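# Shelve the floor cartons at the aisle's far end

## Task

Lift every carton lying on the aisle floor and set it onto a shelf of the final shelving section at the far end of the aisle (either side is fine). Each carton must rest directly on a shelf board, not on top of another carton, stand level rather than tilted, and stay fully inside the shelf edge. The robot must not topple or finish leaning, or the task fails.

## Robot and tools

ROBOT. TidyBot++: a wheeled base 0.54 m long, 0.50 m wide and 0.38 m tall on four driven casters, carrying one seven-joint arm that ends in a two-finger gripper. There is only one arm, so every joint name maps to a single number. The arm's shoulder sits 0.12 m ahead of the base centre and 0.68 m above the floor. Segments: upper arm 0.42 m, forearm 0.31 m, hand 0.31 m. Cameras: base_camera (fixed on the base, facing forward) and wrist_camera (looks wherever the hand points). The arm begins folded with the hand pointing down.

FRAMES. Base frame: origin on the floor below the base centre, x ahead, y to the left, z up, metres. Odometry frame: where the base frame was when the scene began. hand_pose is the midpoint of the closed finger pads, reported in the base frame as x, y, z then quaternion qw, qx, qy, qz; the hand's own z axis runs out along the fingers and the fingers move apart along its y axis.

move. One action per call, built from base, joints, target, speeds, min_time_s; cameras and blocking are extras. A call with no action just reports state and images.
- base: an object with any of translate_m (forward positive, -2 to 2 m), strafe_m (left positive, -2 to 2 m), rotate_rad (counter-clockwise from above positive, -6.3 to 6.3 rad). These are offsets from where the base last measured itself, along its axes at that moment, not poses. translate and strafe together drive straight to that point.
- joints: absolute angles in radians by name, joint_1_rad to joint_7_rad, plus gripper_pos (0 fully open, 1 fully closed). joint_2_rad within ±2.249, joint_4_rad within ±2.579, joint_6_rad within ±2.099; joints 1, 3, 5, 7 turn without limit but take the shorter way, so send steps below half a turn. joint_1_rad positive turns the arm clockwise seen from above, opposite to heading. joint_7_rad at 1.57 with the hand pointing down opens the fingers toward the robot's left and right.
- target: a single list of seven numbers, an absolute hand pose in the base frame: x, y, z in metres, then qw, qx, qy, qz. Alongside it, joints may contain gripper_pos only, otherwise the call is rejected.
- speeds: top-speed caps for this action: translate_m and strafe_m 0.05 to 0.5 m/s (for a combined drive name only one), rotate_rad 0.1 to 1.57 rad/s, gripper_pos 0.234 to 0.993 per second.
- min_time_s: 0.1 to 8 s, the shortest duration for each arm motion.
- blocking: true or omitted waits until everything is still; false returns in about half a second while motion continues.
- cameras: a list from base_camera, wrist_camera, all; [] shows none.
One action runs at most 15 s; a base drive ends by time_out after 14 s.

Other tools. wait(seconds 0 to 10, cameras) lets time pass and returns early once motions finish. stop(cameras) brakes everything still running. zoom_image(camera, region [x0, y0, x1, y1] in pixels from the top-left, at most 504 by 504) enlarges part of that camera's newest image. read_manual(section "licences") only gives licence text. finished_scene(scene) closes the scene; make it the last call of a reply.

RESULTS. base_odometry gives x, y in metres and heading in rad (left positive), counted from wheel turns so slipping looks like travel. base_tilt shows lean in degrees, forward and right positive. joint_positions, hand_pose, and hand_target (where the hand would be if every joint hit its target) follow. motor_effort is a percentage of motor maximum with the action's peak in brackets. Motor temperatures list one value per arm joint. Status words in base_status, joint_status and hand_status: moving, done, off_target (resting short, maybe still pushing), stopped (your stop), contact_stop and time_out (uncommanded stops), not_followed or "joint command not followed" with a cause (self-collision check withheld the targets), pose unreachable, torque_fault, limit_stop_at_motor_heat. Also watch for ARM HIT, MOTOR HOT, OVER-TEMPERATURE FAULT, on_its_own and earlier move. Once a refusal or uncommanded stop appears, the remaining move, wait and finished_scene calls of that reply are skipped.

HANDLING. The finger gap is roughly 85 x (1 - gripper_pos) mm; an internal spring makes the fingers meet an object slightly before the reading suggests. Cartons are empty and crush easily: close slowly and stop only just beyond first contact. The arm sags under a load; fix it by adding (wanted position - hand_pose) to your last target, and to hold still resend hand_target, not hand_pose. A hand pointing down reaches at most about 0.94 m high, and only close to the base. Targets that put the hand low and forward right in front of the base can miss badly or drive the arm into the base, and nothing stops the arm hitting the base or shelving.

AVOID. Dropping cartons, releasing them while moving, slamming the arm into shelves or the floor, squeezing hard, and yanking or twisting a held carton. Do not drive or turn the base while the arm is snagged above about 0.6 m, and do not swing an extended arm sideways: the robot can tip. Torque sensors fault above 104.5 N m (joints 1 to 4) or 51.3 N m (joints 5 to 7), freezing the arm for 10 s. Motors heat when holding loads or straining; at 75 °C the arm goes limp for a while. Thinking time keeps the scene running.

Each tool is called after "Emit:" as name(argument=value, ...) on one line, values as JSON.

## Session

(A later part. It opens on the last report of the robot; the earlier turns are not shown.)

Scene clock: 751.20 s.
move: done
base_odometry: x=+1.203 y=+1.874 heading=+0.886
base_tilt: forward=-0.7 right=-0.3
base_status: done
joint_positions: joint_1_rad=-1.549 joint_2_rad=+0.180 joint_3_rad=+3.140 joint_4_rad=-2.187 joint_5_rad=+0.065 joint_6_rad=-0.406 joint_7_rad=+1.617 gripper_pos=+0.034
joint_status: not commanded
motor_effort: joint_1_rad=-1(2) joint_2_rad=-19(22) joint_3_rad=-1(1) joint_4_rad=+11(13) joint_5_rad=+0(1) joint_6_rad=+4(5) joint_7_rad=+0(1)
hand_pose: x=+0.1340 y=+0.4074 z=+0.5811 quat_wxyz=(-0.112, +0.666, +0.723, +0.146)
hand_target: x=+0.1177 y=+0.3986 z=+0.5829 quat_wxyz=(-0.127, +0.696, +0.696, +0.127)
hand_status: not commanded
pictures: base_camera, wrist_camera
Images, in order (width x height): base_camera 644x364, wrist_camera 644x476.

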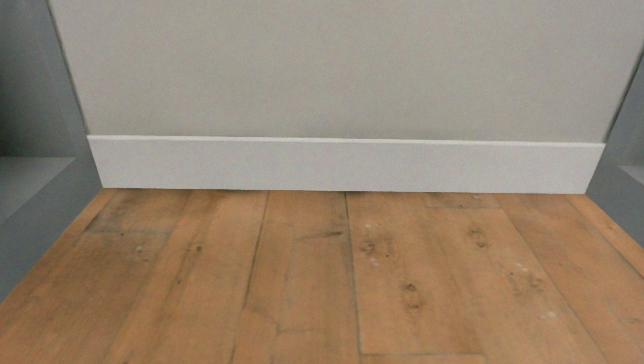

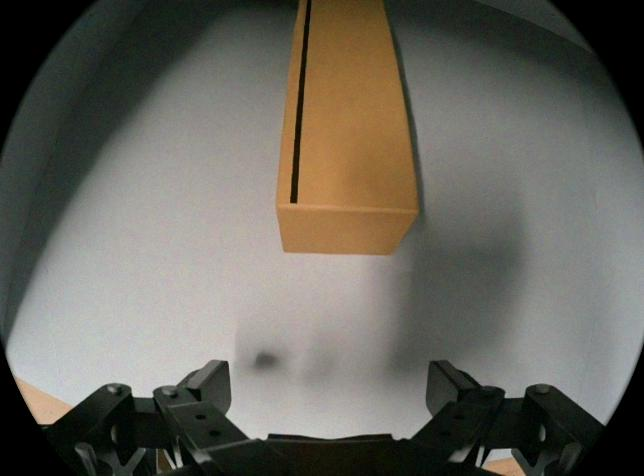

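Emit:
move(joints={"joint_2_rad": -0.36, "joint_4_rad": -2.45, "joint_6_rad": -0.55}, min_time_s=2.5, cameras=["wrist_camera"])

Emit:
move(joints={"joint_1_rad": -3.1416, "joint_6_rad": -0.2}, min_time_s=3, cameras=["wrist_camera"])

Scene clock: 791.60 s.
move: done
base_odometry: x=+1.203 y=+1.874 heading=+0.886
base_tilt: forward=-0.7 right=-0.3
base_status: not commanded
joint_positions: joint_1_rad=-1.549 joint_2_rad=-0.341 joint_3_rad=+3.140 joint_4_rad=-2.430 joint_5_rad=+0.065 joint_6_rad=-0.505 joint_7_rad=+1.617 gripper_pos=+0.034
joint_status: all done
motor_effort: joint_1_rad=-1(2) joint_2_rad=-5(20) joint_3_rad=-1(1) joint_4_rad=+15(16) joint_5_rad=-1(1) joint_6_rad=+6(6) joint_7_rad=+0(1)
hand_pose: x=+0.1335 y=+0.2945 z=+0.6573 quat_wxyz=(-0.168, +0.655, +0.705, +0.213)
hand_target: x=+0.1177 y=+0.2744 z=+0.6467 quat_wxyz=(-0.175, +0.685, +0.685, +0.175)
hand_status: not commanded
Images, in order (width x height): wrist_camera 644x476.

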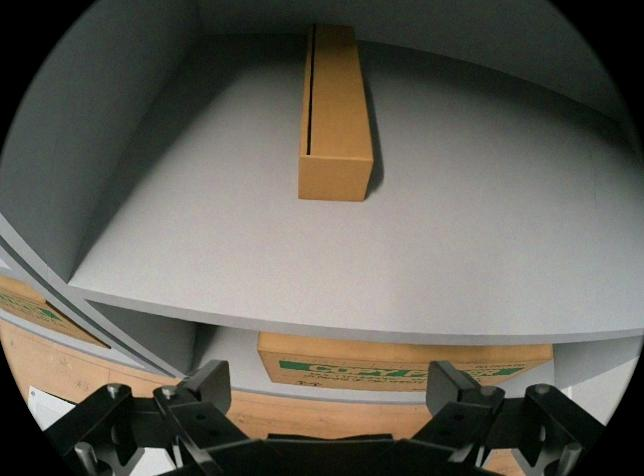

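Scene clock: 794.90 s.
move: done
base_odometry: x=+1.203 y=+1.874 heading=+0.886
base_tilt: forward=-0.7 right=-0.3
base_status: not commanded
joint_positions: joint_1_rad=-3.117 joint_2_rad=-0.341 joint_3_rad=+3.140 joint_4_rad=-2.430 joint_5_rad=+0.065 joint_6_rad=-0.242 joint_7_rad=+1.617 gripper_pos=+0.034
joint_status: all done
motor_effort: joint_1_rad=+0(3) joint_2_rad=-5(6) joint_3_rad=+0(1) joint_4_rad=+16(17) joint_5_rad=+0(1) joint_6_rad=+7(8) joint_7_rad=+0(1)
hand_pose: x=-0.2389 y=+0.0119 z=+0.7083 quat_wxyz=(-0.393, -0.037, +0.918, +0.034)
hand_target: x=-0.2399 y=-0.0013 z=+0.7145 quat_wxyz=(-0.413, +0.000, +0.911, +0.000)
hand_status: not commanded
Images, in order (width x height): wrist_camera 644x476.

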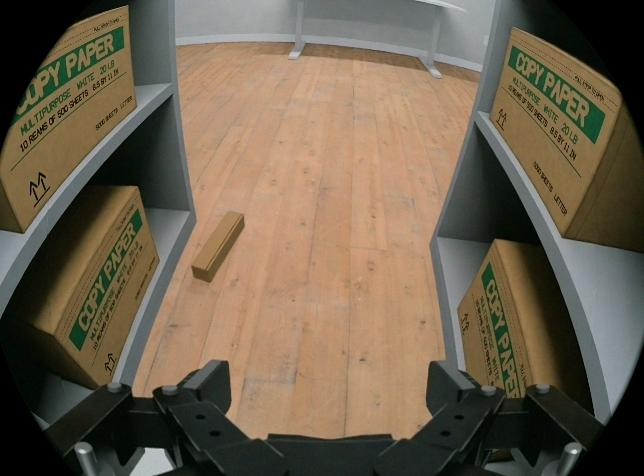

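Emit:
move(base={"strafe_m": 0.075}, speeds={"strafe_m": 0.2})

Emit:
move(base={"translate_m": -0.45}, joints={"joint_6_rad": -0.45}, cameras=["all"])

Scene clock: 830.00 s.
move: done
base_odometry: x=+1.144 y=+1.921 heading=+0.886
base_tilt: forward=-0.6 right=-0.3
base_status: done
joint_positions: joint_1_rad=-3.119 joint_2_rad=-0.341 joint_3_rad=+3.141 joint_4_rad=-2.430 joint_5_rad=+0.064 joint_6_rad=-0.240 joint_7_rad=+1.617 gripper_pos=+0.034
joint_status: not commanded
motor_effort: joint_1_rad=-1(2) joint_2_rad=-6(8) joint_3_rad=+0(2) joint_4_rad=+15(16) joint_5_rad=-1(1) joint_6_rad=+7(8) joint_7_rad=+0(1)
hand_pose: x=-0.2393 y=+0.0111 z=+0.7089 quat_wxyz=(-0.394, -0.037, +0.918, +0.033)
hand_target: x=-0.2399 y=-0.0013 z=+0.7145 quat_wxyz=(-0.413, +0.000, +0.911, +0.000)
hand_status: not commanded
pictures: none

Scene clock: 832.07 s.
move: done
base_odometry: x=+0.860 y=+1.572 heading=+0.886
base_tilt: forward=-0.7 right=-0.3
base_status: done
joint_positions: joint_1_rad=-3.120 joint_2_rad=-0.349 joint_3_rad=+3.141 joint_4_rad=-2.448 joint_5_rad=+0.064 joint_6_rad=-0.438 joint_7_rad=+1.617 gripper_pos=+0.034
joint_status: all done
motor_effort: joint_1_rad=-1(2) joint_2_rad=-4(9) joint_3_rad=+0(1) joint_4_rad=+14(18) joint_5_rad=+0(1) joint_6_rad=+6(9) joint_7_rad=+0(1)
hand_pose: x=-0.1854 y=+0.0134 z=+0.6628 quat_wxyz=(-0.296, -0.036, +0.954, +0.032)
hand_target: x=-0.1819 y=-0.0013 z=+0.6630 quat_wxyz=(-0.296, +0.000, +0.955, +0.000)
hand_status: not commanded
pictures: base_camera, wrist_camera
Images, in order (width x height): base_camera 644x364, wrist_camera 644x476.

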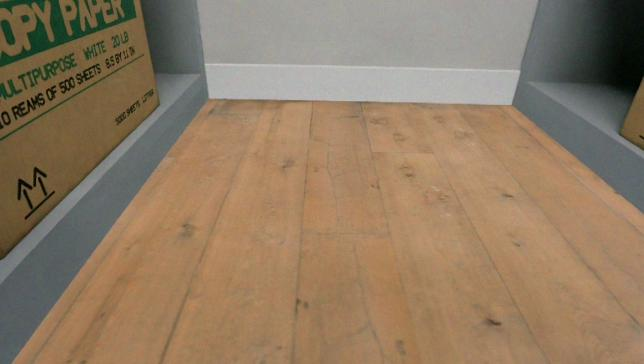

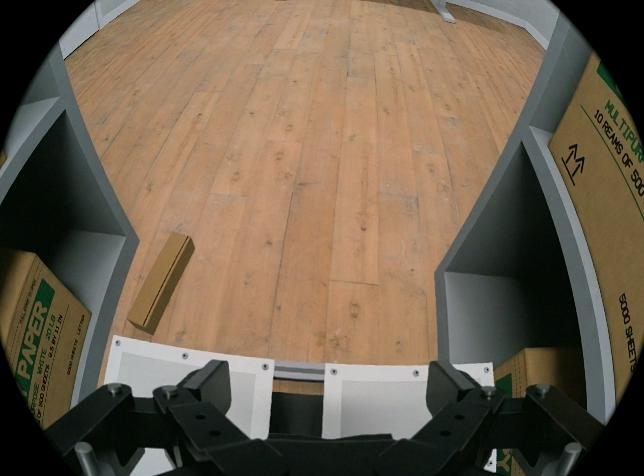

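Emit:
move(base={"translate_m": -0.5}, speeds={"translate_m": 0.25}, joints={"joint_1_rad": -4.5}, min_time_s=2, cameras=["all"])

Scene clock: 861.07 s.
move: done
base_odometry: x=+0.543 y=+1.185 heading=+0.886
base_tilt: forward=-0.7 right=-0.2
base_status: done
joint_positions: joint_1_rad=-4.475 joint_2_rad=-0.352 joint_3_rad=+3.141 joint_4_rad=-2.448 joint_5_rad=+0.063 joint_6_rad=-0.438 joint_7_rad=+1.617 gripper_pos=+0.034
joint_status: all done
motor_effort: joint_1_rad=-1(2) joint_2_rad=-5(6) joint_3_rad=-1(2) joint_4_rad=+14(16) joint_5_rad=+0(1) joint_6_rad=+6(7) joint_7_rad=+0(1)
hand_pose: x=+0.0406 y=-0.2945 z=+0.6639 quat_wxyz=(-0.252, -0.625, +0.721, -0.162)
hand_target: x=+0.0569 y=-0.2944 z=+0.6630 quat_wxyz=(-0.231, -0.600, +0.743, -0.186)
hand_status: not commanded
pictures: base_camera, wrist_camera
Images, in order (width x height): base_camera 644x364, wrist_camera 644x476.

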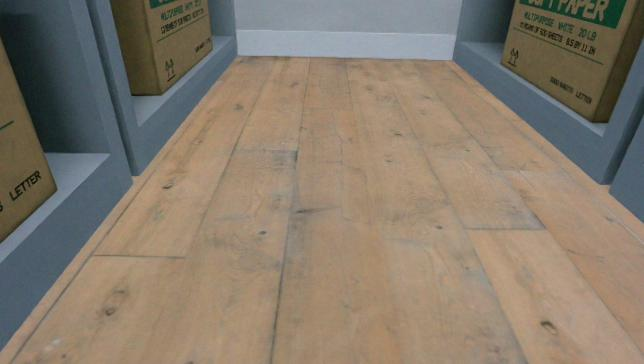

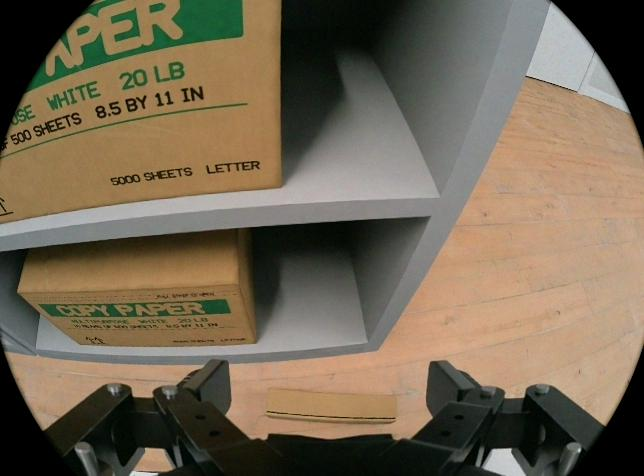

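Emit:
move(base={"translate_m": -0.67}, speeds={"translate_m": 0.3}, cameras=["base_camera"])

Emit:
move(joints={"joint_1_rad": -3.1416}, min_time_s=2)

Emit:
move(joints={"joint_1_rad": 0.15, "joint_5_rad": 0.0, "joint_7_rad": 1.57}, min_time_s=4, cameras=["all"])

Scene clock: 873.53 s.
move: done
base_odometry: x=+0.120 y=+0.666 heading=+0.887
base_tilt: forward=-0.7 right=-0.3
base_status: done
joint_positions: joint_1_rad=-4.477 joint_2_rad=-0.352 joint_3_rad=+3.141 joint_4_rad=-2.448 joint_5_rad=+0.062 joint_6_rad=-0.438 joint_7_rad=+1.617 gripper_pos=+0.034
joint_status: not commanded
motor_effort: joint_1_rad=-1(2) joint_2_rad=-5(5) joint_3_rad=+0(2) joint_4_rad=+15(16) joint_5_rad=+0(1) joint_6_rad=+6(6) joint_7_rad=+0(1)
hand_pose: x=+0.0414 y=-0.2947 z=+0.6639 quat_wxyz=(-0.252, -0.626, +0.720, -0.163)
hand_target: x=+0.0569 y=-0.2944 z=+0.6630 quat_wxyz=(-0.231, -0.600, +0.743, -0.186)
hand_status: not commanded
Images, in order (width x height): base_camera 644x364.

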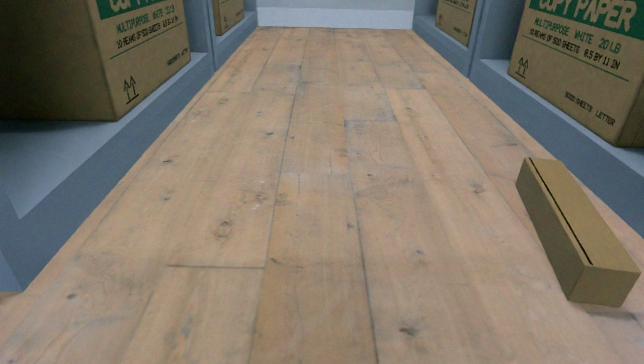

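Scene clock: 876.13 s.
move: done
base_odometry: x=+0.120 y=+0.666 heading=+0.887
base_tilt: forward=-0.7 right=-0.3
base_status: not commanded
joint_positions: joint_1_rad=-3.167 joint_2_rad=-0.352 joint_3_rad=+3.141 joint_4_rad=-2.448 joint_5_rad=+0.062 joint_6_rad=-0.438 joint_7_rad=+1.617 gripper_pos=+0.034
joint_status: all done
motor_effort: joint_1_rad=-1(2) joint_2_rad=-4(5) joint_3_rad=+0(1) joint_4_rad=+15(16) joint_5_rad=+0(1) joint_6_rad=+6(6) joint_7_rad=+0(1)
hand_pose: x=-0.1857 y=-0.0010 z=+0.6639 quat_wxyz=(-0.299, -0.057, +0.952, +0.024)
hand_target: x=-0.1819 y=-0.0013 z=+0.6630 quat_wxyz=(-0.296, +0.000, +0.955, +0.000)
hand_status: not commanded
pictures: none

Scene clock: 880.43 s.
move: done
base_odometry: x=+0.120 y=+0.666 heading=+0.887
base_tilt: forward=-0.6 right=-0.2
base_status: not commanded
joint_positions: joint_1_rad=-6.108 joint_2_rad=-0.352 joint_3_rad=+3.141 joint_4_rad=-2.448 joint_5_rad=+0.062 joint_6_rad=-0.438 joint_7_rad=+1.617 gripper_pos=+0.034
joint_status: all done
motor_effort: joint_1_rad=+0(3) joint_2_rad=-5(5) joint_3_rad=+0(1) joint_4_rad=+15(16) joint_5_rad=+0(2) joint_6_rad=+6(6) joint_7_rad=+0(1)
hand_pose: x=+0.4179 y=-0.0596 z=+0.6639 quat_wxyz=(-0.054, -0.953, +0.038, -0.295)
hand_target: x=+0.4167 y=-0.0436 z=+0.6630 quat_wxyz=(-0.022, -0.952, +0.072, -0.295)
hand_status: not commanded
pictures: base_camera, wrist_camera
Images, in order (width x height): base_camera 644x364, wrist_camera 644x476.

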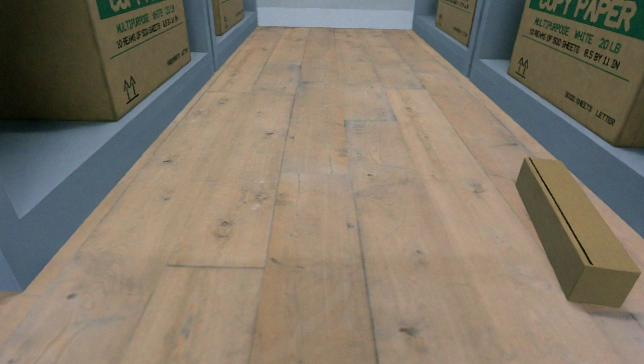

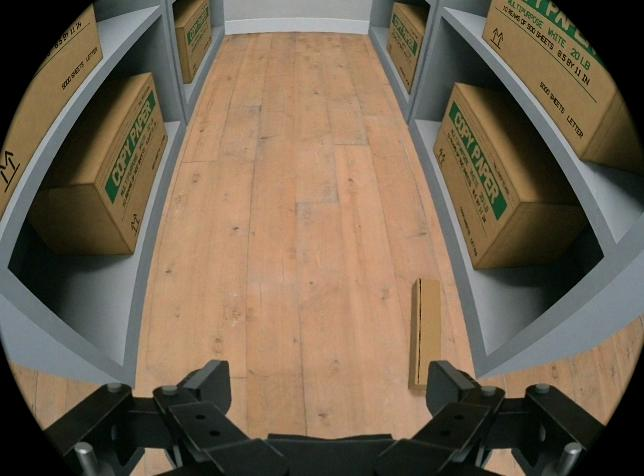

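Emit:
move(base={"strafe_m": -0.10}, speeds={"strafe_m": 0.2})

Emit:
move(target=[0.60, -0.22, 0.15, 0.022, 0.9624, -0.082, 0.2579], min_time_s=4, cameras=["all"])

Scene clock: 896.30 s.
move: done
base_odometry: x=+0.197 y=+0.602 heading=+0.886
base_tilt: forward=-0.7 right=-0.3
base_status: done
joint_positions: joint_1_rad=-6.110 joint_2_rad=-0.352 joint_3_rad=+3.141 joint_4_rad=-2.448 joint_5_rad=+0.062 joint_6_rad=-0.438 joint_7_rad=+1.617 gripper_pos=+0.034
joint_status: not commanded
motor_effort: joint_1_rad=-1(2) joint_2_rad=-5(5) joint_3_rad=+0(1) joint_4_rad=+15(16) joint_5_rad=+0(1) joint_6_rad=+6(6) joint_7_rad=+0(1)
hand_pose: x=+0.4180 y=-0.0591 z=+0.6638 quat_wxyz=(-0.054, -0.953, +0.037, -0.295)
hand_target: x=+0.4167 y=-0.0436 z=+0.6630 quat_wxyz=(-0.022, -0.952, +0.072, -0.295)
hand_status: not commanded
pictures: none

Scene clock: 900.87 s.
move: done
base_odometry: x=+0.197 y=+0.602 heading=+0.886
base_tilt: forward=-0.6 right=-0.3
base_status: not commanded
joint_positions: joint_1_rad=-5.763 joint_2_rad=+1.405 joint_3_rad=+3.141 joint_4_rad=-1.827 joint_5_rad=+0.232 joint_6_rad=+0.591 joint_7_rad=+1.617 gripper_pos=+0.034
joint_status: not commanded
motor_effort: joint_1_rad=-1(2) joint_2_rad=-34(36) joint_3_rad=-2(2) joint_4_rad=+0(16) joint_5_rad=-1(1) joint_6_rad=+5(6) joint_7_rad=+0(1)
hand_pose: x=+0.6005 y=-0.2280 z=+0.1655 quat_wxyz=(-0.031, -0.961, +0.120, -0.247)
hand_target: x=+0.6000 y=-0.2200 z=+0.1500 quat_wxyz=(-0.022, -0.962, +0.082, -0.258)
hand_status: done (0.017 m and 4.6 deg from the pose sent, 0.568 m and 7.6 deg at the start)
pictures: base_camera, wrist_camera
Images, in order (width x height): base_camera 644x364, wrist_camera 644x476.

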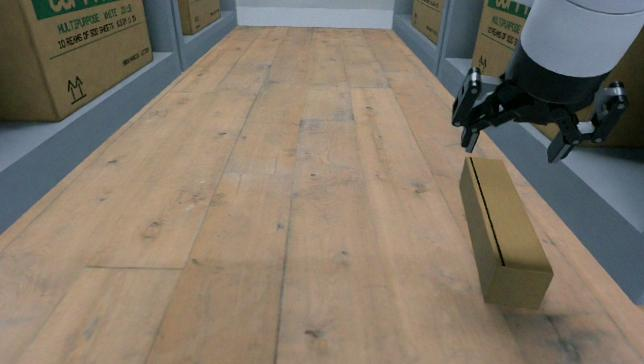

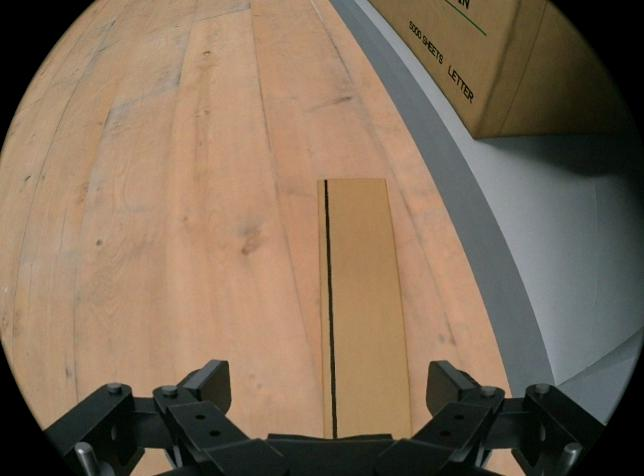

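Emit:
move(target=[0.60, -0.243, 0.07, 0.022, 0.9624, -0.082, 0.2579], min_time_s=3, cameras=["all"])

Scene clock: 909.83 s.
move: done
base_odometry: x=+0.197 y=+0.602 heading=+0.886
base_tilt: forward=-0.6 right=-0.3
base_status: not commanded
joint_positions: joint_1_rad=-5.706 joint_2_rad=+1.584 joint_3_rad=+3.141 joint_4_rad=-1.607 joint_5_rad=+0.286 joint_6_rad=+0.592 joint_7_rad=+1.618 gripper_pos=+0.034
joint_status: not commanded
motor_effort: joint_1_rad=-1(2) joint_2_rad=-35(36) joint_3_rad=-2(2) joint_4_rad=+1(2) joint_5_rad=+0(1) joint_6_rad=+6(6) joint_7_rad=+0(1)
hand_pose: x=+0.6150 y=-0.2624 z=+0.0961 quat_wxyz=(-0.038, -0.956, +0.119, -0.266)
hand_target: x=+0.6000 y=-0.2430 z=+0.0700 quat_wxyz=(-0.022, -0.962, +0.082, -0.258)
hand_status: done (0.036 m and 4.8 deg from the pose sent, 0.097 m and 4.6 deg at the start)
pictures: base_camera, wrist_camera
Images, in order (width x height): base_camera 644x364, wrist_camera 644x476.

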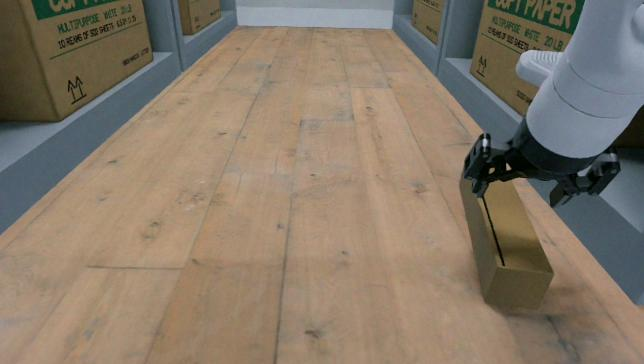

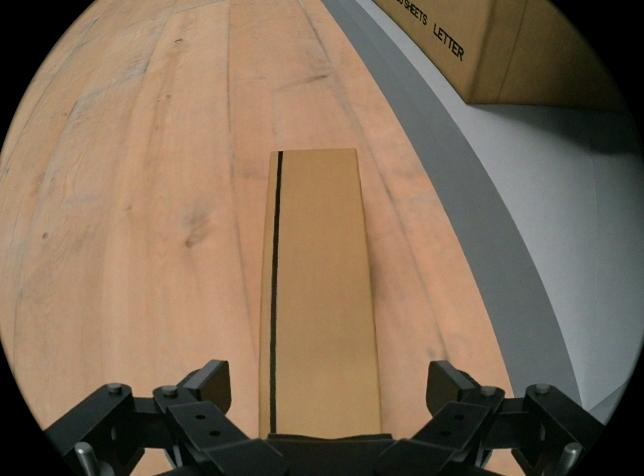

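Emit:
move(target=[0.585, -0.237, 0.013, 0.022, 0.9624, -0.082, 0.2579], min_time_s=3, cameras=["all"])

Scene clock: 918.47 s.
move: done
base_odometry: x=+0.197 y=+0.602 heading=+0.886
base_tilt: forward=-0.6 right=-0.2
base_status: not commanded
joint_positions: joint_1_rad=-5.706 joint_2_rad=+1.723 joint_3_rad=+3.141 joint_4_rad=-1.494 joint_5_rad=+0.292 joint_6_rad=+0.592 joint_7_rad=+1.618 gripper_pos=+0.034
joint_status: not commanded
motor_effort: joint_1_rad=-1(2) joint_2_rad=-34(36) joint_3_rad=-2(3) joint_4_rad=+1(2) joint_5_rad=+0(1) joint_6_rad=+5(6) joint_7_rad=+0(1)
hand_pose: x=+0.5989 y=-0.2507 z=+0.0347 quat_wxyz=(-0.032, -0.959, +0.118, -0.255)
hand_target: x=+0.5850 y=-0.2370 z=+0.0130 quat_wxyz=(-0.022, -0.962, +0.082, -0.258)
hand_status: done (0.029 m and 4.3 deg from the pose sent, 0.092 m and 4.8 deg at the start)
pictures: base_camera, wrist_camera
Images, in order (width x height): base_camera 644x364, wrist_camera 644x476.

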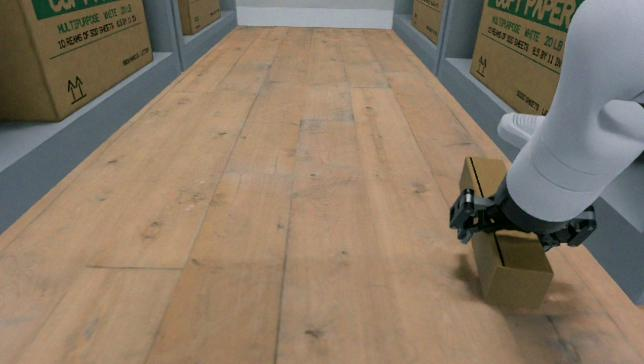

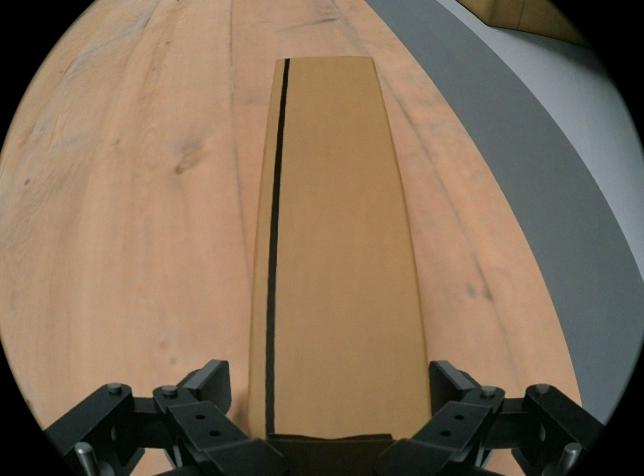

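Emit:
move(joints={"gripper_pos": 0.31}, speeds={"gripper_pos": 0.234})

Emit:
move(joints={"gripper_pos": 0.34}, speeds={"gripper_pos": 0.234})

Emit:
move(joints={"gripper_pos": 0.35}, speeds={"gripper_pos": 0.234}, cameras=["wrist_camera"])

Scene clock: 927.60 s.
move: done
base_odometry: x=+0.197 y=+0.602 heading=+0.886
base_tilt: forward=-0.6 right=-0.2
base_status: not commanded
joint_positions: joint_1_rad=-5.706 joint_2_rad=+1.723 joint_3_rad=+3.141 joint_4_rad=-1.493 joint_5_rad=+0.292 joint_6_rad=+0.592 joint_7_rad=+1.618 gripper_pos=+0.311
joint_status: all done
motor_effort: joint_1_rad=-1(2) joint_2_rad=-33(35) joint_3_rad=-2(3) joint_4_rad=+1(2) joint_5_rad=-1(1) joint_6_rad=+5(6) joint_7_rad=+0(1)
hand_pose: x=+0.5989 y=-0.2507 z=+0.0347 quat_wxyz=(-0.032, -0.959, +0.118, -0.256)
hand_target: x=+0.5850 y=-0.2370 z=+0.0130 quat_wxyz=(-0.022, -0.962, +0.082, -0.258)
hand_status: not commanded
pictures: none

Scene clock: 928.60 s.
move: done
base_odometry: x=+0.197 y=+0.602 heading=+0.886
base_tilt: forward=-0.7 right=-0.2
base_status: not commanded
joint_positions: joint_1_rad=-5.706 joint_2_rad=+1.723 joint_3_rad=+3.141 joint_4_rad=-1.493 joint_5_rad=+0.293 joint_6_rad=+0.592 joint_7_rad=+1.618 gripper_pos=+0.337
joint_status: all done
motor_effort: joint_1_rad=-1(2) joint_2_rad=-32(33) joint_3_rad=-2(2) joint_4_rad=+1(2) joint_5_rad=+0(1) joint_6_rad=+4(5) joint_7_rad=+0(1)
hand_pose: x=+0.5991 y=-0.2507 z=+0.0347 quat_wxyz=(-0.032, -0.959, +0.118, -0.256)
hand_target: x=+0.5850 y=-0.2370 z=+0.0130 quat_wxyz=(-0.022, -0.962, +0.082, -0.258)
hand_status: not commanded
pictures: none

Scene clock: 929.60 s.
move: done
base_odometry: x=+0.197 y=+0.602 heading=+0.886
base_tilt: forward=-0.6 right=-0.2
base_status: not commanded
joint_positions: joint_1_rad=-5.706 joint_2_rad=+1.723 joint_3_rad=+3.141 joint_4_rad=-1.493 joint_5_rad=+0.293 joint_6_rad=+0.593 joint_7_rad=+1.618 gripper_pos=+0.349
joint_status: all done
motor_effort: joint_1_rad=-2(2) joint_2_rad=-30(32) joint_3_rad=-1(2) joint_4_rad=+1(2) joint_5_rad=+0(1) joint_6_rad=+4(4) joint_7_rad=+0(1)
hand_pose: x=+0.5993 y=-0.2508 z=+0.0349 quat_wxyz=(-0.032, -0.959, +0.118, -0.256)
hand_target: x=+0.5850 y=-0.2370 z=+0.0130 quat_wxyz=(-0.022, -0.962, +0.082, -0.258)
hand_status: not commanded
Images, in order (width x height): wrist_camera 644x476.

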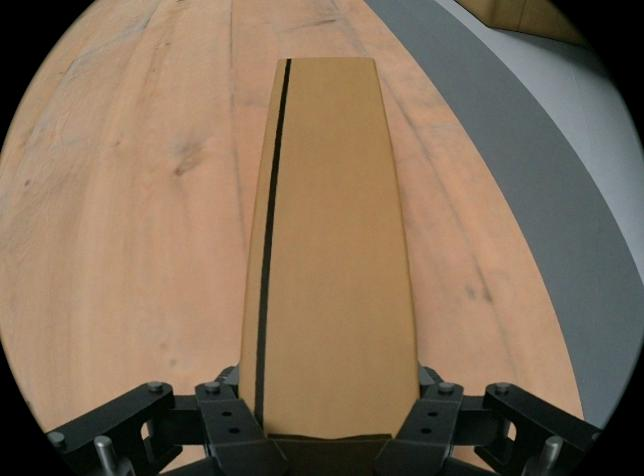

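Emit:
move(target=[0.585, -0.17, 0.20, 0.022, 0.9624, -0.082, 0.2579], min_time_s=3)

Emit:
move(joints={"joint_1_rad": -6.2832, "joint_2_rad": -0.11, "joint_3_rad": 3.1416, "joint_4_rad": -2.42, "joint_5_rad": -0.06, "joint_6_rad": -0.34, "joint_7_rad": 1.51}, min_time_s=5, cameras=["all"])

Scene clock: 955.40 s.
move: done
base_odometry: x=+0.197 y=+0.602 heading=+0.886
base_tilt: forward=-0.7 right=-0.3
base_status: not commanded
joint_positions: joint_1_rad=-5.836 joint_2_rad=+1.375 joint_3_rad=+3.141 joint_4_rad=-1.993 joint_5_rad=+0.274 joint_6_rad=+0.689 joint_7_rad=+1.618 gripper_pos=+0.349
joint_status: not commanded
motor_effort: joint_1_rad=-1(2) joint_2_rad=-32(34) joint_3_rad=-2(3) joint_4_rad=-2(3) joint_5_rad=+0(1) joint_6_rad=+5(5) joint_7_rad=+0(1)
hand_pose: x=+0.5700 y=-0.1551 z=+0.1805 quat_wxyz=(+0.003, -0.969, +0.072, -0.235)
hand_target: x=+0.5850 y=-0.1700 z=+0.2000 quat_wxyz=(-0.022, -0.962, +0.082, -0.258)
hand_status: done (0.029 m and 4.1 deg from the pose sent, 0.184 m and 4.3 deg at the start)
pictures: none

Scene clock: 960.70 s.
move: done
base_odometry: x=+0.197 y=+0.602 heading=+0.886
base_tilt: forward=-0.6 right=-0.2
base_status: not commanded
joint_positions: joint_1_rad=-6.258 joint_2_rad=-0.088 joint_3_rad=+3.141 joint_4_rad=-2.402 joint_5_rad=+0.007 joint_6_rad=-0.294 joint_7_rad=+1.558 gripper_pos=+0.349
joint_status: all done
motor_effort: joint_1_rad=-1(2) joint_2_rad=-11(35) joint_3_rad=+0(3) joint_4_rad=+13(14) joint_5_rad=-1(2) joint_6_rad=+6(7) joint_7_rad=+0(1)
hand_pose: x=+0.4719 y=-0.0080 z=+0.6202 quat_wxyz=(-0.003, -0.964, +0.015, -0.264)
hand_target: x=+0.4522 y=+0.0076 z=+0.6140 quat_wxyz=(+0.024, -0.968, +0.054, -0.243)
hand_status: not commanded
pictures: base_camera, wrist_camera
Images, in order (width x height): base_camera 644x364, wrist_camera 644x476.

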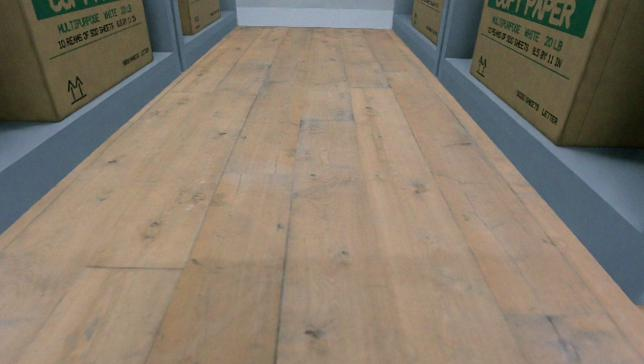

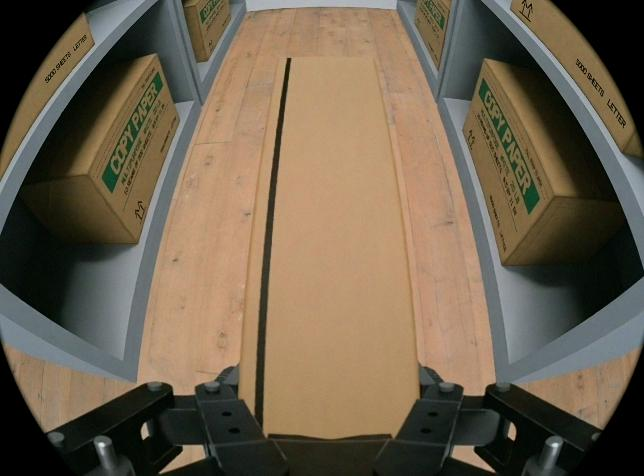

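Emit:
move(base={"translate_m": 0.9, "strafe_m": 0.02}, speeds={"translate_m": 0.4})

Emit:
move(base={"translate_m": 0.72}, speeds={"translate_m": 0.4}, cameras=["all"])

Scene clock: 984.60 s.
move: done
base_odometry: x=+0.751 y=+1.312 heading=+0.886
base_tilt: forward=-0.6 right=-0.3
base_status: done
joint_positions: joint_1_rad=-6.258 joint_2_rad=-0.093 joint_3_rad=+3.141 joint_4_rad=-2.408 joint_5_rad=+0.006 joint_6_rad=-0.300 joint_7_rad=+1.557 gripper_pos=+0.349
joint_status: not commanded
motor_effort: joint_1_rad=-1(2) joint_2_rad=-11(14) joint_3_rad=+0(1) joint_4_rad=+13(15) joint_5_rad=-1(1) joint_6_rad=+6(6) joint_7_rad=+0(1)
hand_pose: x=+0.4676 y=-0.0077 z=+0.6187 quat_wxyz=(-0.003, -0.965, +0.015, -0.260)
hand_target: x=+0.4522 y=+0.0076 z=+0.6140 quat_wxyz=(+0.024, -0.968, +0.054, -0.243)
hand_status: not commanded
pictures: none

Scene clock: 987.40 s.
move: done
base_odometry: x=+1.206 y=+1.870 heading=+0.886
base_tilt: forward=-0.7 right=-0.3
base_status: done
joint_positions: joint_1_rad=-6.258 joint_2_rad=-0.097 joint_3_rad=+3.141 joint_4_rad=-2.411 joint_5_rad=+0.006 joint_6_rad=-0.302 joint_7_rad=+1.557 gripper_pos=+0.349
joint_status: not commanded
motor_effort: joint_1_rad=-1(2) joint_2_rad=-11(14) joint_3_rad=+0(1) joint_4_rad=+14(15) joint_5_rad=+0(1) joint_6_rad=+6(6) joint_7_rad=+0(1)
hand_pose: x=+0.4658 y=-0.0076 z=+0.6186 quat_wxyz=(-0.003, -0.966, +0.015, -0.260)
hand_target: x=+0.4522 y=+0.0076 z=+0.6140 quat_wxyz=(+0.024, -0.968, +0.054, -0.243)
hand_status: not commanded
pictures: base_camera, wrist_camera
Images, in order (width x height): base_camera 644x364, wrist_camera 644x476.

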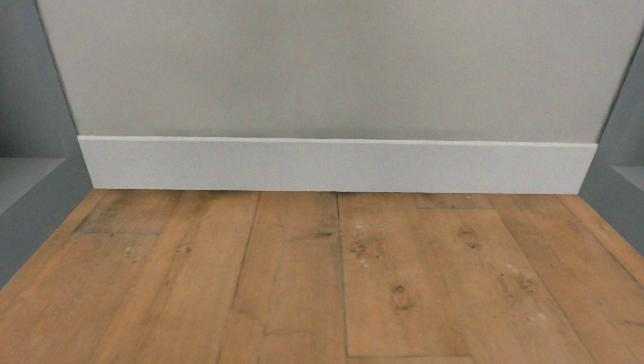

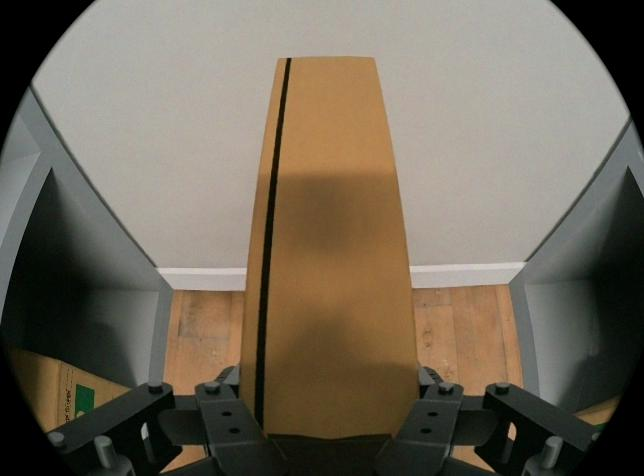

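Emit:
move(joints={"joint_1_rad": -7.243}, min_time_s=3, cameras=["wrist_camera"])

Scene clock: 994.87 s.
move: done
base_odometry: x=+1.206 y=+1.870 heading=+0.886
base_tilt: forward=-0.6 right=-0.3
base_status: not commanded
joint_positions: joint_1_rad=-7.219 joint_2_rad=-0.097 joint_3_rad=+3.141 joint_4_rad=-2.411 joint_5_rad=+0.006 joint_6_rad=-0.302 joint_7_rad=+1.557 gripper_pos=+0.349
joint_status: all done
motor_effort: joint_1_rad=-1(2) joint_2_rad=-11(12) joint_3_rad=-1(1) joint_4_rad=+13(14) joint_5_rad=+0(1) joint_6_rad=+6(6) joint_7_rad=+0(1)
hand_pose: x=+0.3239 y=+0.2799 z=+0.6186 quat_wxyz=(+0.117, -0.864, -0.432, -0.232)
hand_target: x=+0.3039 y=+0.2773 z=+0.6140 quat_wxyz=(+0.133, -0.884, -0.399, -0.204)
hand_status: not commanded
Images, in order (width x height): wrist_camera 644x476.

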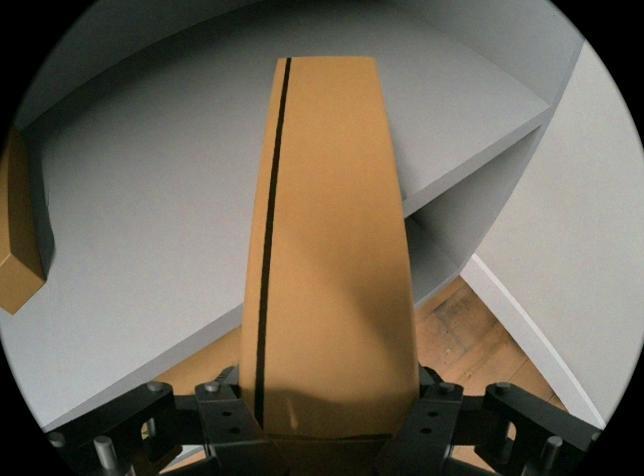

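Emit:
move(joints={"joint_2_rad": 0.4194, "joint_4_rad": -1.7864, "joint_6_rad": -0.457}, min_time_s=4, cameras=["wrist_camera"])

Scene clock: 1020.53 s.
move: done
base_odometry: x=+1.206 y=+1.870 heading=+0.886
base_tilt: forward=-0.7 right=-0.3
base_status: not commanded
joint_positions: joint_1_rad=-7.219 joint_2_rad=+0.376 joint_3_rad=+3.141 joint_4_rad=-1.819 joint_5_rad=+0.006 joint_6_rad=-0.413 joint_7_rad=+1.557 gripper_pos=+0.349
joint_status: all done
motor_effort: joint_1_rad=-1(2) joint_2_rad=-28(29) joint_3_rad=+0(1) joint_4_rad=+14(15) joint_5_rad=-1(1) joint_6_rad=+6(8) joint_7_rad=+0(1)
hand_pose: x=+0.4552 y=+0.4579 z=+0.6213 quat_wxyz=(+0.119, -0.863, -0.431, -0.235)
hand_target: x=+0.4370 y=+0.4707 z=+0.6036 quat_wxyz=(+0.133, -0.885, -0.401, -0.197)
hand_status: not commanded
Images, in order (width x height): wrist_camera 644x476.

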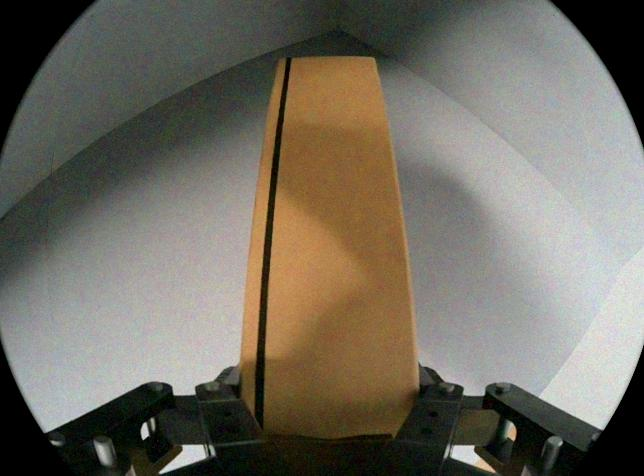

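Emit:
move(joints={"joint_2_rad": 0.5103, "joint_4_rad": -1.7682, "joint_6_rad": -0.385}, min_time_s=3, cameras=["wrist_camera"])

Scene clock: 1033.23 s.
move: done
base_odometry: x=+1.206 y=+1.870 heading=+0.886
base_tilt: forward=-0.7 right=-0.3
base_status: not commanded
joint_positions: joint_1_rad=-7.219 joint_2_rad=+0.462 joint_3_rad=+3.141 joint_4_rad=-1.802 joint_5_rad=+0.006 joint_6_rad=-0.413 joint_7_rad=+1.557 gripper_pos=+0.349
joint_status: all done
motor_effort: joint_1_rad=-2(2) joint_2_rad=-29(30) joint_3_rad=-1(2) joint_4_rad=+13(15) joint_5_rad=+0(1) joint_6_rad=+5(7) joint_7_rad=+1(1)
hand_pose: x=+0.4556 y=+0.4585 z=+0.5794 quat_wxyz=(+0.104, -0.870, -0.435, -0.206)
hand_target: x=+0.4493 y=+0.4862 z=+0.5684 quat_wxyz=(+0.131, -0.885, -0.400, -0.198)
hand_status: not commanded
Images, in order (width x height): wrist_camera 644x476.

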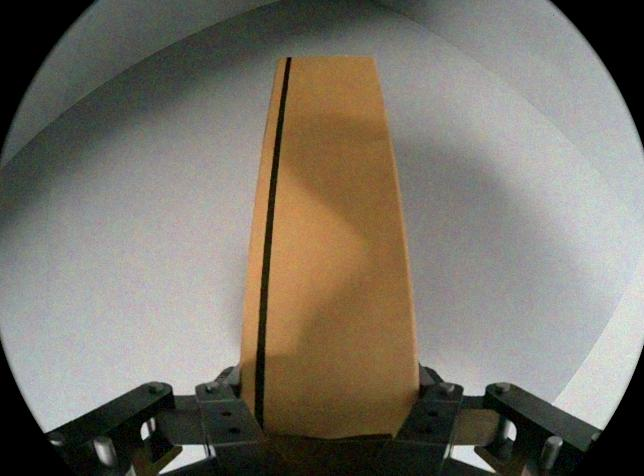

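Emit:
move(joints={"joint_6_rad": -0.30}, min_time_s=1.5, cameras=["wrist_camera"])

Scene clock: 1046.60 s.
move: done
base_odometry: x=+1.206 y=+1.870 heading=+0.886
base_tilt: forward=-0.6 right=-0.3
base_status: not commanded
joint_positions: joint_1_rad=-7.219 joint_2_rad=+0.462 joint_3_rad=+3.141 joint_4_rad=-1.802 joint_5_rad=+0.006 joint_6_rad=-0.343 joint_7_rad=+1.557 gripper_pos=+0.349
joint_status: all done
motor_effort: joint_1_rad=-1(2) joint_2_rad=-29(30) joint_3_rad=-1(2) joint_4_rad=+13(14) joint_5_rad=+0(1) joint_6_rad=+6(7) joint_7_rad=+1(1)
hand_pose: x=+0.4668 y=+0.4739 z=+0.5897 quat_wxyz=(+0.119, -0.863, -0.432, -0.235)
hand_target: x=+0.4637 y=+0.5041 z=+0.5815 quat_wxyz=(+0.150, -0.876, -0.395, -0.234)
hand_status: not commanded
Images, in order (width x height): wrist_camera 644x476.

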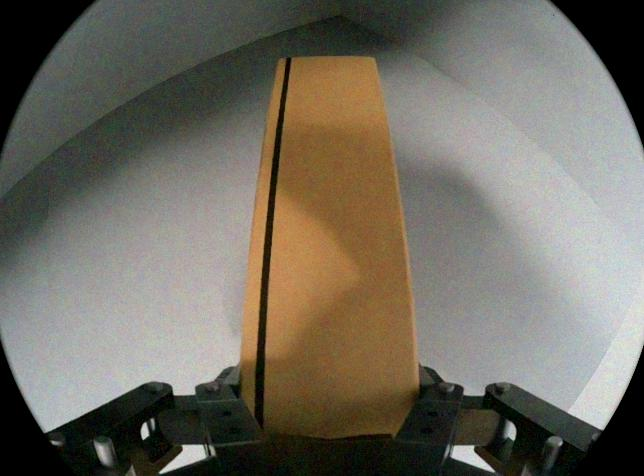

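Emit:
move(joints={"joint_2_rad": 0.528, "joint_6_rad": -0.285}, min_time_s=1.5)

Emit:
move(joints={"joint_2_rad": 0.543, "joint_6_rad": -0.27}, min_time_s=1.5, cameras=["wrist_camera"])

Scene clock: 1055.47 s.
move: done
base_odometry: x=+1.206 y=+1.870 heading=+0.886
base_tilt: forward=-0.7 right=-0.3
base_status: not commanded
joint_positions: joint_1_rad=-7.219 joint_2_rad=+0.478 joint_3_rad=+3.141 joint_4_rad=-1.802 joint_5_rad=+0.006 joint_6_rad=-0.328 joint_7_rad=+1.557 gripper_pos=+0.349
joint_status: all done
motor_effort: joint_1_rad=-2(2) joint_2_rad=-30(31) joint_3_rad=-1(1) joint_4_rad=+13(15) joint_5_rad=+0(1) joint_6_rad=+6(7) joint_7_rad=+0(1)
hand_pose: x=+0.4682 y=+0.4759 z=+0.5825 quat_wxyz=(+0.119, -0.863, -0.432, -0.235)
hand_target: x=+0.4651 y=+0.5057 z=+0.5732 quat_wxyz=(+0.149, -0.876, -0.395, -0.233)
hand_status: not commanded
pictures: none

Scene clock: 1057.27 s.
move: done
base_odometry: x=+1.206 y=+1.870 heading=+0.886
base_tilt: forward=-0.7 right=-0.3
base_status: not commanded
joint_positions: joint_1_rad=-7.219 joint_2_rad=+0.493 joint_3_rad=+3.141 joint_4_rad=-1.802 joint_5_rad=+0.006 joint_6_rad=-0.313 joint_7_rad=+1.557 gripper_pos=+0.349
joint_status: all done
motor_effort: joint_1_rad=-1(2) joint_2_rad=-30(31) joint_3_rad=-1(1) joint_4_rad=+13(15) joint_5_rad=-1(1) joint_6_rad=+6(7) joint_7_rad=+0(1)
hand_pose: x=+0.4697 y=+0.4780 z=+0.5762 quat_wxyz=(+0.119, -0.863, -0.432, -0.235)
hand_target: x=+0.4667 y=+0.5074 z=+0.5664 quat_wxyz=(+0.149, -0.876, -0.394, -0.234)
hand_status: not commanded
Images, in order (width x height): wrist_camera 644x476.

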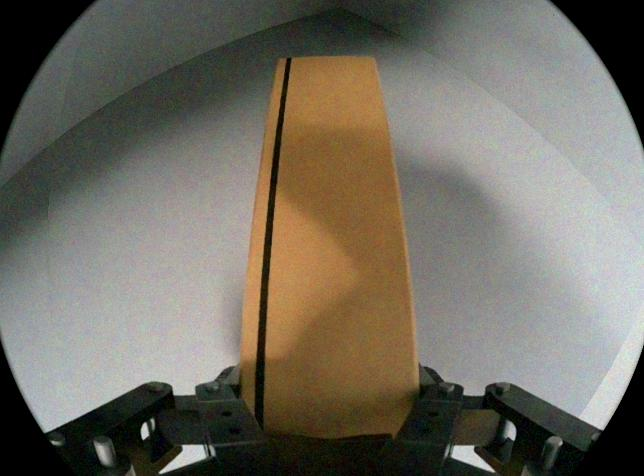

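Emit:
move(joints={"joint_2_rad": 0.554, "joint_6_rad": -0.259}, min_time_s=1.2)

Emit:
move(joints={"joint_2_rad": 0.565, "joint_6_rad": -0.248}, min_time_s=1.2)

Emit:
move(joints={"joint_2_rad": 0.576, "joint_6_rad": -0.240}, min_time_s=1.2, cameras=["wrist_camera"])

Scene clock: 1065.37 s.
move: done
base_odometry: x=+1.206 y=+1.870 heading=+0.886
base_tilt: forward=-0.7 right=-0.3
base_status: not commanded
joint_positions: joint_1_rad=-7.219 joint_2_rad=+0.503 joint_3_rad=+3.141 joint_4_rad=-1.802 joint_5_rad=+0.006 joint_6_rad=-0.302 joint_7_rad=+1.557 gripper_pos=+0.349
joint_status: all done
motor_effort: joint_1_rad=-1(1) joint_2_rad=-31(32) joint_3_rad=-1(1) joint_4_rad=+13(14) joint_5_rad=-1(1) joint_6_rad=+6(7) joint_7_rad=+1(1)
hand_pose: x=+0.4708 y=+0.4794 z=+0.5716 quat_wxyz=(+0.119, -0.863, -0.432, -0.235)
hand_target: x=+0.4677 y=+0.5086 z=+0.5615 quat_wxyz=(+0.148, -0.876, -0.394, -0.234)
hand_status: not commanded
pictures: none

Scene clock: 1066.87 s.
move: done
base_odometry: x=+1.206 y=+1.870 heading=+0.886
base_tilt: forward=-0.6 right=-0.3
base_status: not commanded
joint_positions: joint_1_rad=-7.219 joint_2_rad=+0.508 joint_3_rad=+3.141 joint_4_rad=-1.801 joint_5_rad=+0.006 joint_6_rad=-0.292 joint_7_rad=+1.557 gripper_pos=+0.349
joint_status: all done
motor_effort: joint_1_rad=-1(1) joint_2_rad=-30(31) joint_3_rad=-1(1) joint_4_rad=+13(14) joint_5_rad=+0(1) joint_6_rad=+6(8) joint_7_rad=+0(1)
hand_pose: x=+0.4725 y=+0.4818 z=+0.5709 quat_wxyz=(+0.121, -0.862, -0.431, -0.238)
hand_target: x=+0.4688 y=+0.5097 z=+0.5565 quat_wxyz=(+0.148, -0.876, -0.394, -0.234)
hand_status: not commanded
pictures: none

Scene clock: 1068.37 s.
move: done
base_odometry: x=+1.206 y=+1.870 heading=+0.886
base_tilt: forward=-0.6 right=-0.3
base_status: not commanded
joint_positions: joint_1_rad=-7.219 joint_2_rad=+0.512 joint_3_rad=+3.141 joint_4_rad=-1.798 joint_5_rad=+0.006 joint_6_rad=-0.285 joint_7_rad=+1.557 gripper_pos=+0.349
joint_status: all done
motor_effort: joint_1_rad=-1(2) joint_2_rad=-28(30) joint_3_rad=-1(2) joint_4_rad=+12(14) joint_5_rad=-1(1) joint_6_rad=+6(7) joint_7_rad=+0(1)
hand_pose: x=+0.4741 y=+0.4840 z=+0.5709 quat_wxyz=(+0.122, -0.861, -0.431, -0.241)
hand_target: x=+0.4693 y=+0.5102 z=+0.5510 quat_wxyz=(+0.147, -0.877, -0.394, -0.233)
hand_status: not commanded
Images, in order (width x height): wrist_camera 644x476.

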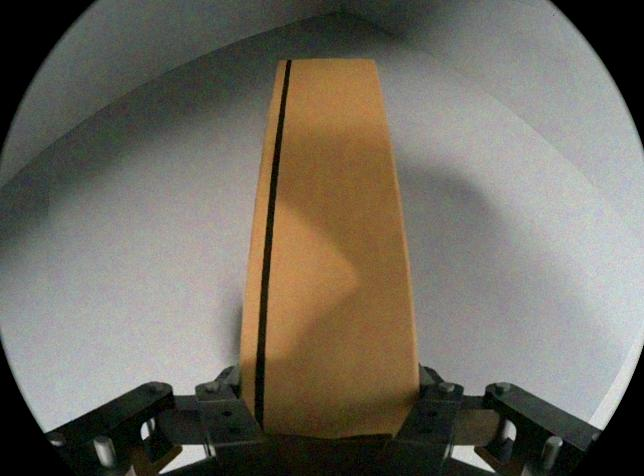

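Emit:
move(joints={"gripper_pos": 0.15}, speeds={"gripper_pos": 0.234})

Emit:
move(joints={"gripper_pos": 0.02}, cameras=["wrist_camera"])

Emit:
move(joints={"joint_2_rad": 0.077, "joint_4_rad": -2.32, "joint_6_rad": -0.22}, min_time_s=4, cameras=["wrist_camera"])

Scene clock: 1078.90 s.
move: done
base_odometry: x=+1.206 y=+1.870 heading=+0.886
base_tilt: forward=-0.7 right=-0.3
base_status: not commanded
joint_positions: joint_1_rad=-7.219 joint_2_rad=+0.524 joint_3_rad=+3.141 joint_4_rad=-1.797 joint_5_rad=+0.006 joint_6_rad=-0.278 joint_7_rad=+1.557 gripper_pos=+0.154
joint_status: all done
motor_effort: joint_1_rad=-1(1) joint_2_rad=-30(31) joint_3_rad=-1(1) joint_4_rad=+12(14) joint_5_rad=-1(1) joint_6_rad=+5(6) joint_7_rad=+0(1)
hand_pose: x=+0.4746 y=+0.4848 z=+0.5653 quat_wxyz=(+0.121, -0.862, -0.431, -0.239)
hand_target: x=+0.4693 y=+0.5102 z=+0.5510 quat_wxyz=(+0.147, -0.877, -0.394, -0.233)
hand_status: not commanded
pictures: none

Scene clock: 1079.70 s.
move: done
base_odometry: x=+1.206 y=+1.870 heading=+0.886
base_tilt: forward=-0.6 right=-0.3
base_status: not commanded
joint_positions: joint_1_rad=-7.219 joint_2_rad=+0.524 joint_3_rad=+3.141 joint_4_rad=-1.797 joint_5_rad=+0.006 joint_6_rad=-0.278 joint_7_rad=+1.557 gripper_pos=+0.022
joint_status: all done
motor_effort: joint_1_rad=-1(2) joint_2_rad=-31(31) joint_3_rad=-1(1) joint_4_rad=+13(14) joint_5_rad=+0(1) joint_6_rad=+5(6) joint_7_rad=+0(1)
hand_pose: x=+0.4746 y=+0.4848 z=+0.5653 quat_wxyz=(+0.121, -0.862, -0.431, -0.239)
hand_target: x=+0.4693 y=+0.5102 z=+0.5510 quat_wxyz=(+0.147, -0.877, -0.394, -0.233)
hand_status: not commanded
Images, in order (width x height): wrist_camera 644x476.

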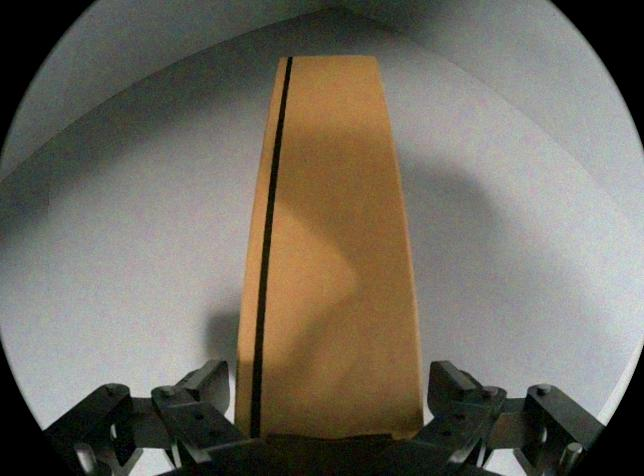

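Scene clock: 1084.00 s.
move: done
base_odometry: x=+1.206 y=+1.870 heading=+0.886
base_tilt: forward=-0.7 right=-0.3
base_status: not commanded
joint_positions: joint_1_rad=-7.219 joint_2_rad=+0.103 joint_3_rad=+3.141 joint_4_rad=-2.302 joint_5_rad=+0.006 joint_6_rad=-0.260 joint_7_rad=+1.557 gripper_pos=+0.022
joint_status: all done
motor_effort: joint_1_rad=+0(2) joint_2_rad=-16(31) joint_3_rad=-1(1) joint_4_rad=+11(14) joint_5_rad=+0(1) joint_6_rad=+5(7) joint_7_rad=+0(1)
hand_pose: x=+0.3538 y=+0.3207 z=+0.5910 quat_wxyz=(+0.107, -0.869, -0.435, -0.211)
hand_target: x=+0.3449 y=+0.3319 z=+0.6008 quat_wxyz=(+0.139, -0.881, -0.396, -0.219)
hand_status: not commanded
Images, in order (width x height): wrist_camera 644x476.

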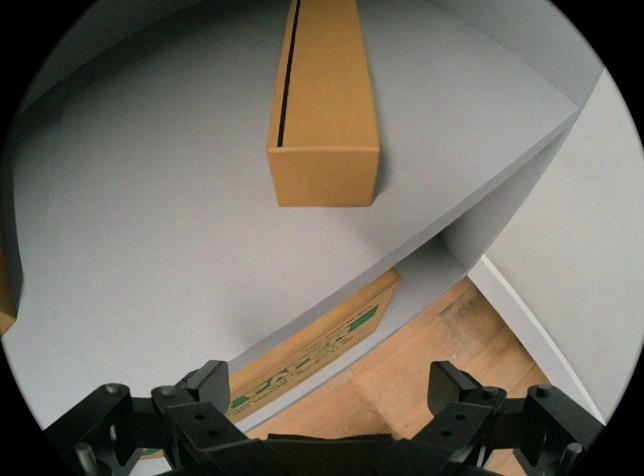

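Emit:
finished_scene(scene=1)

The scene is finished: the task was done.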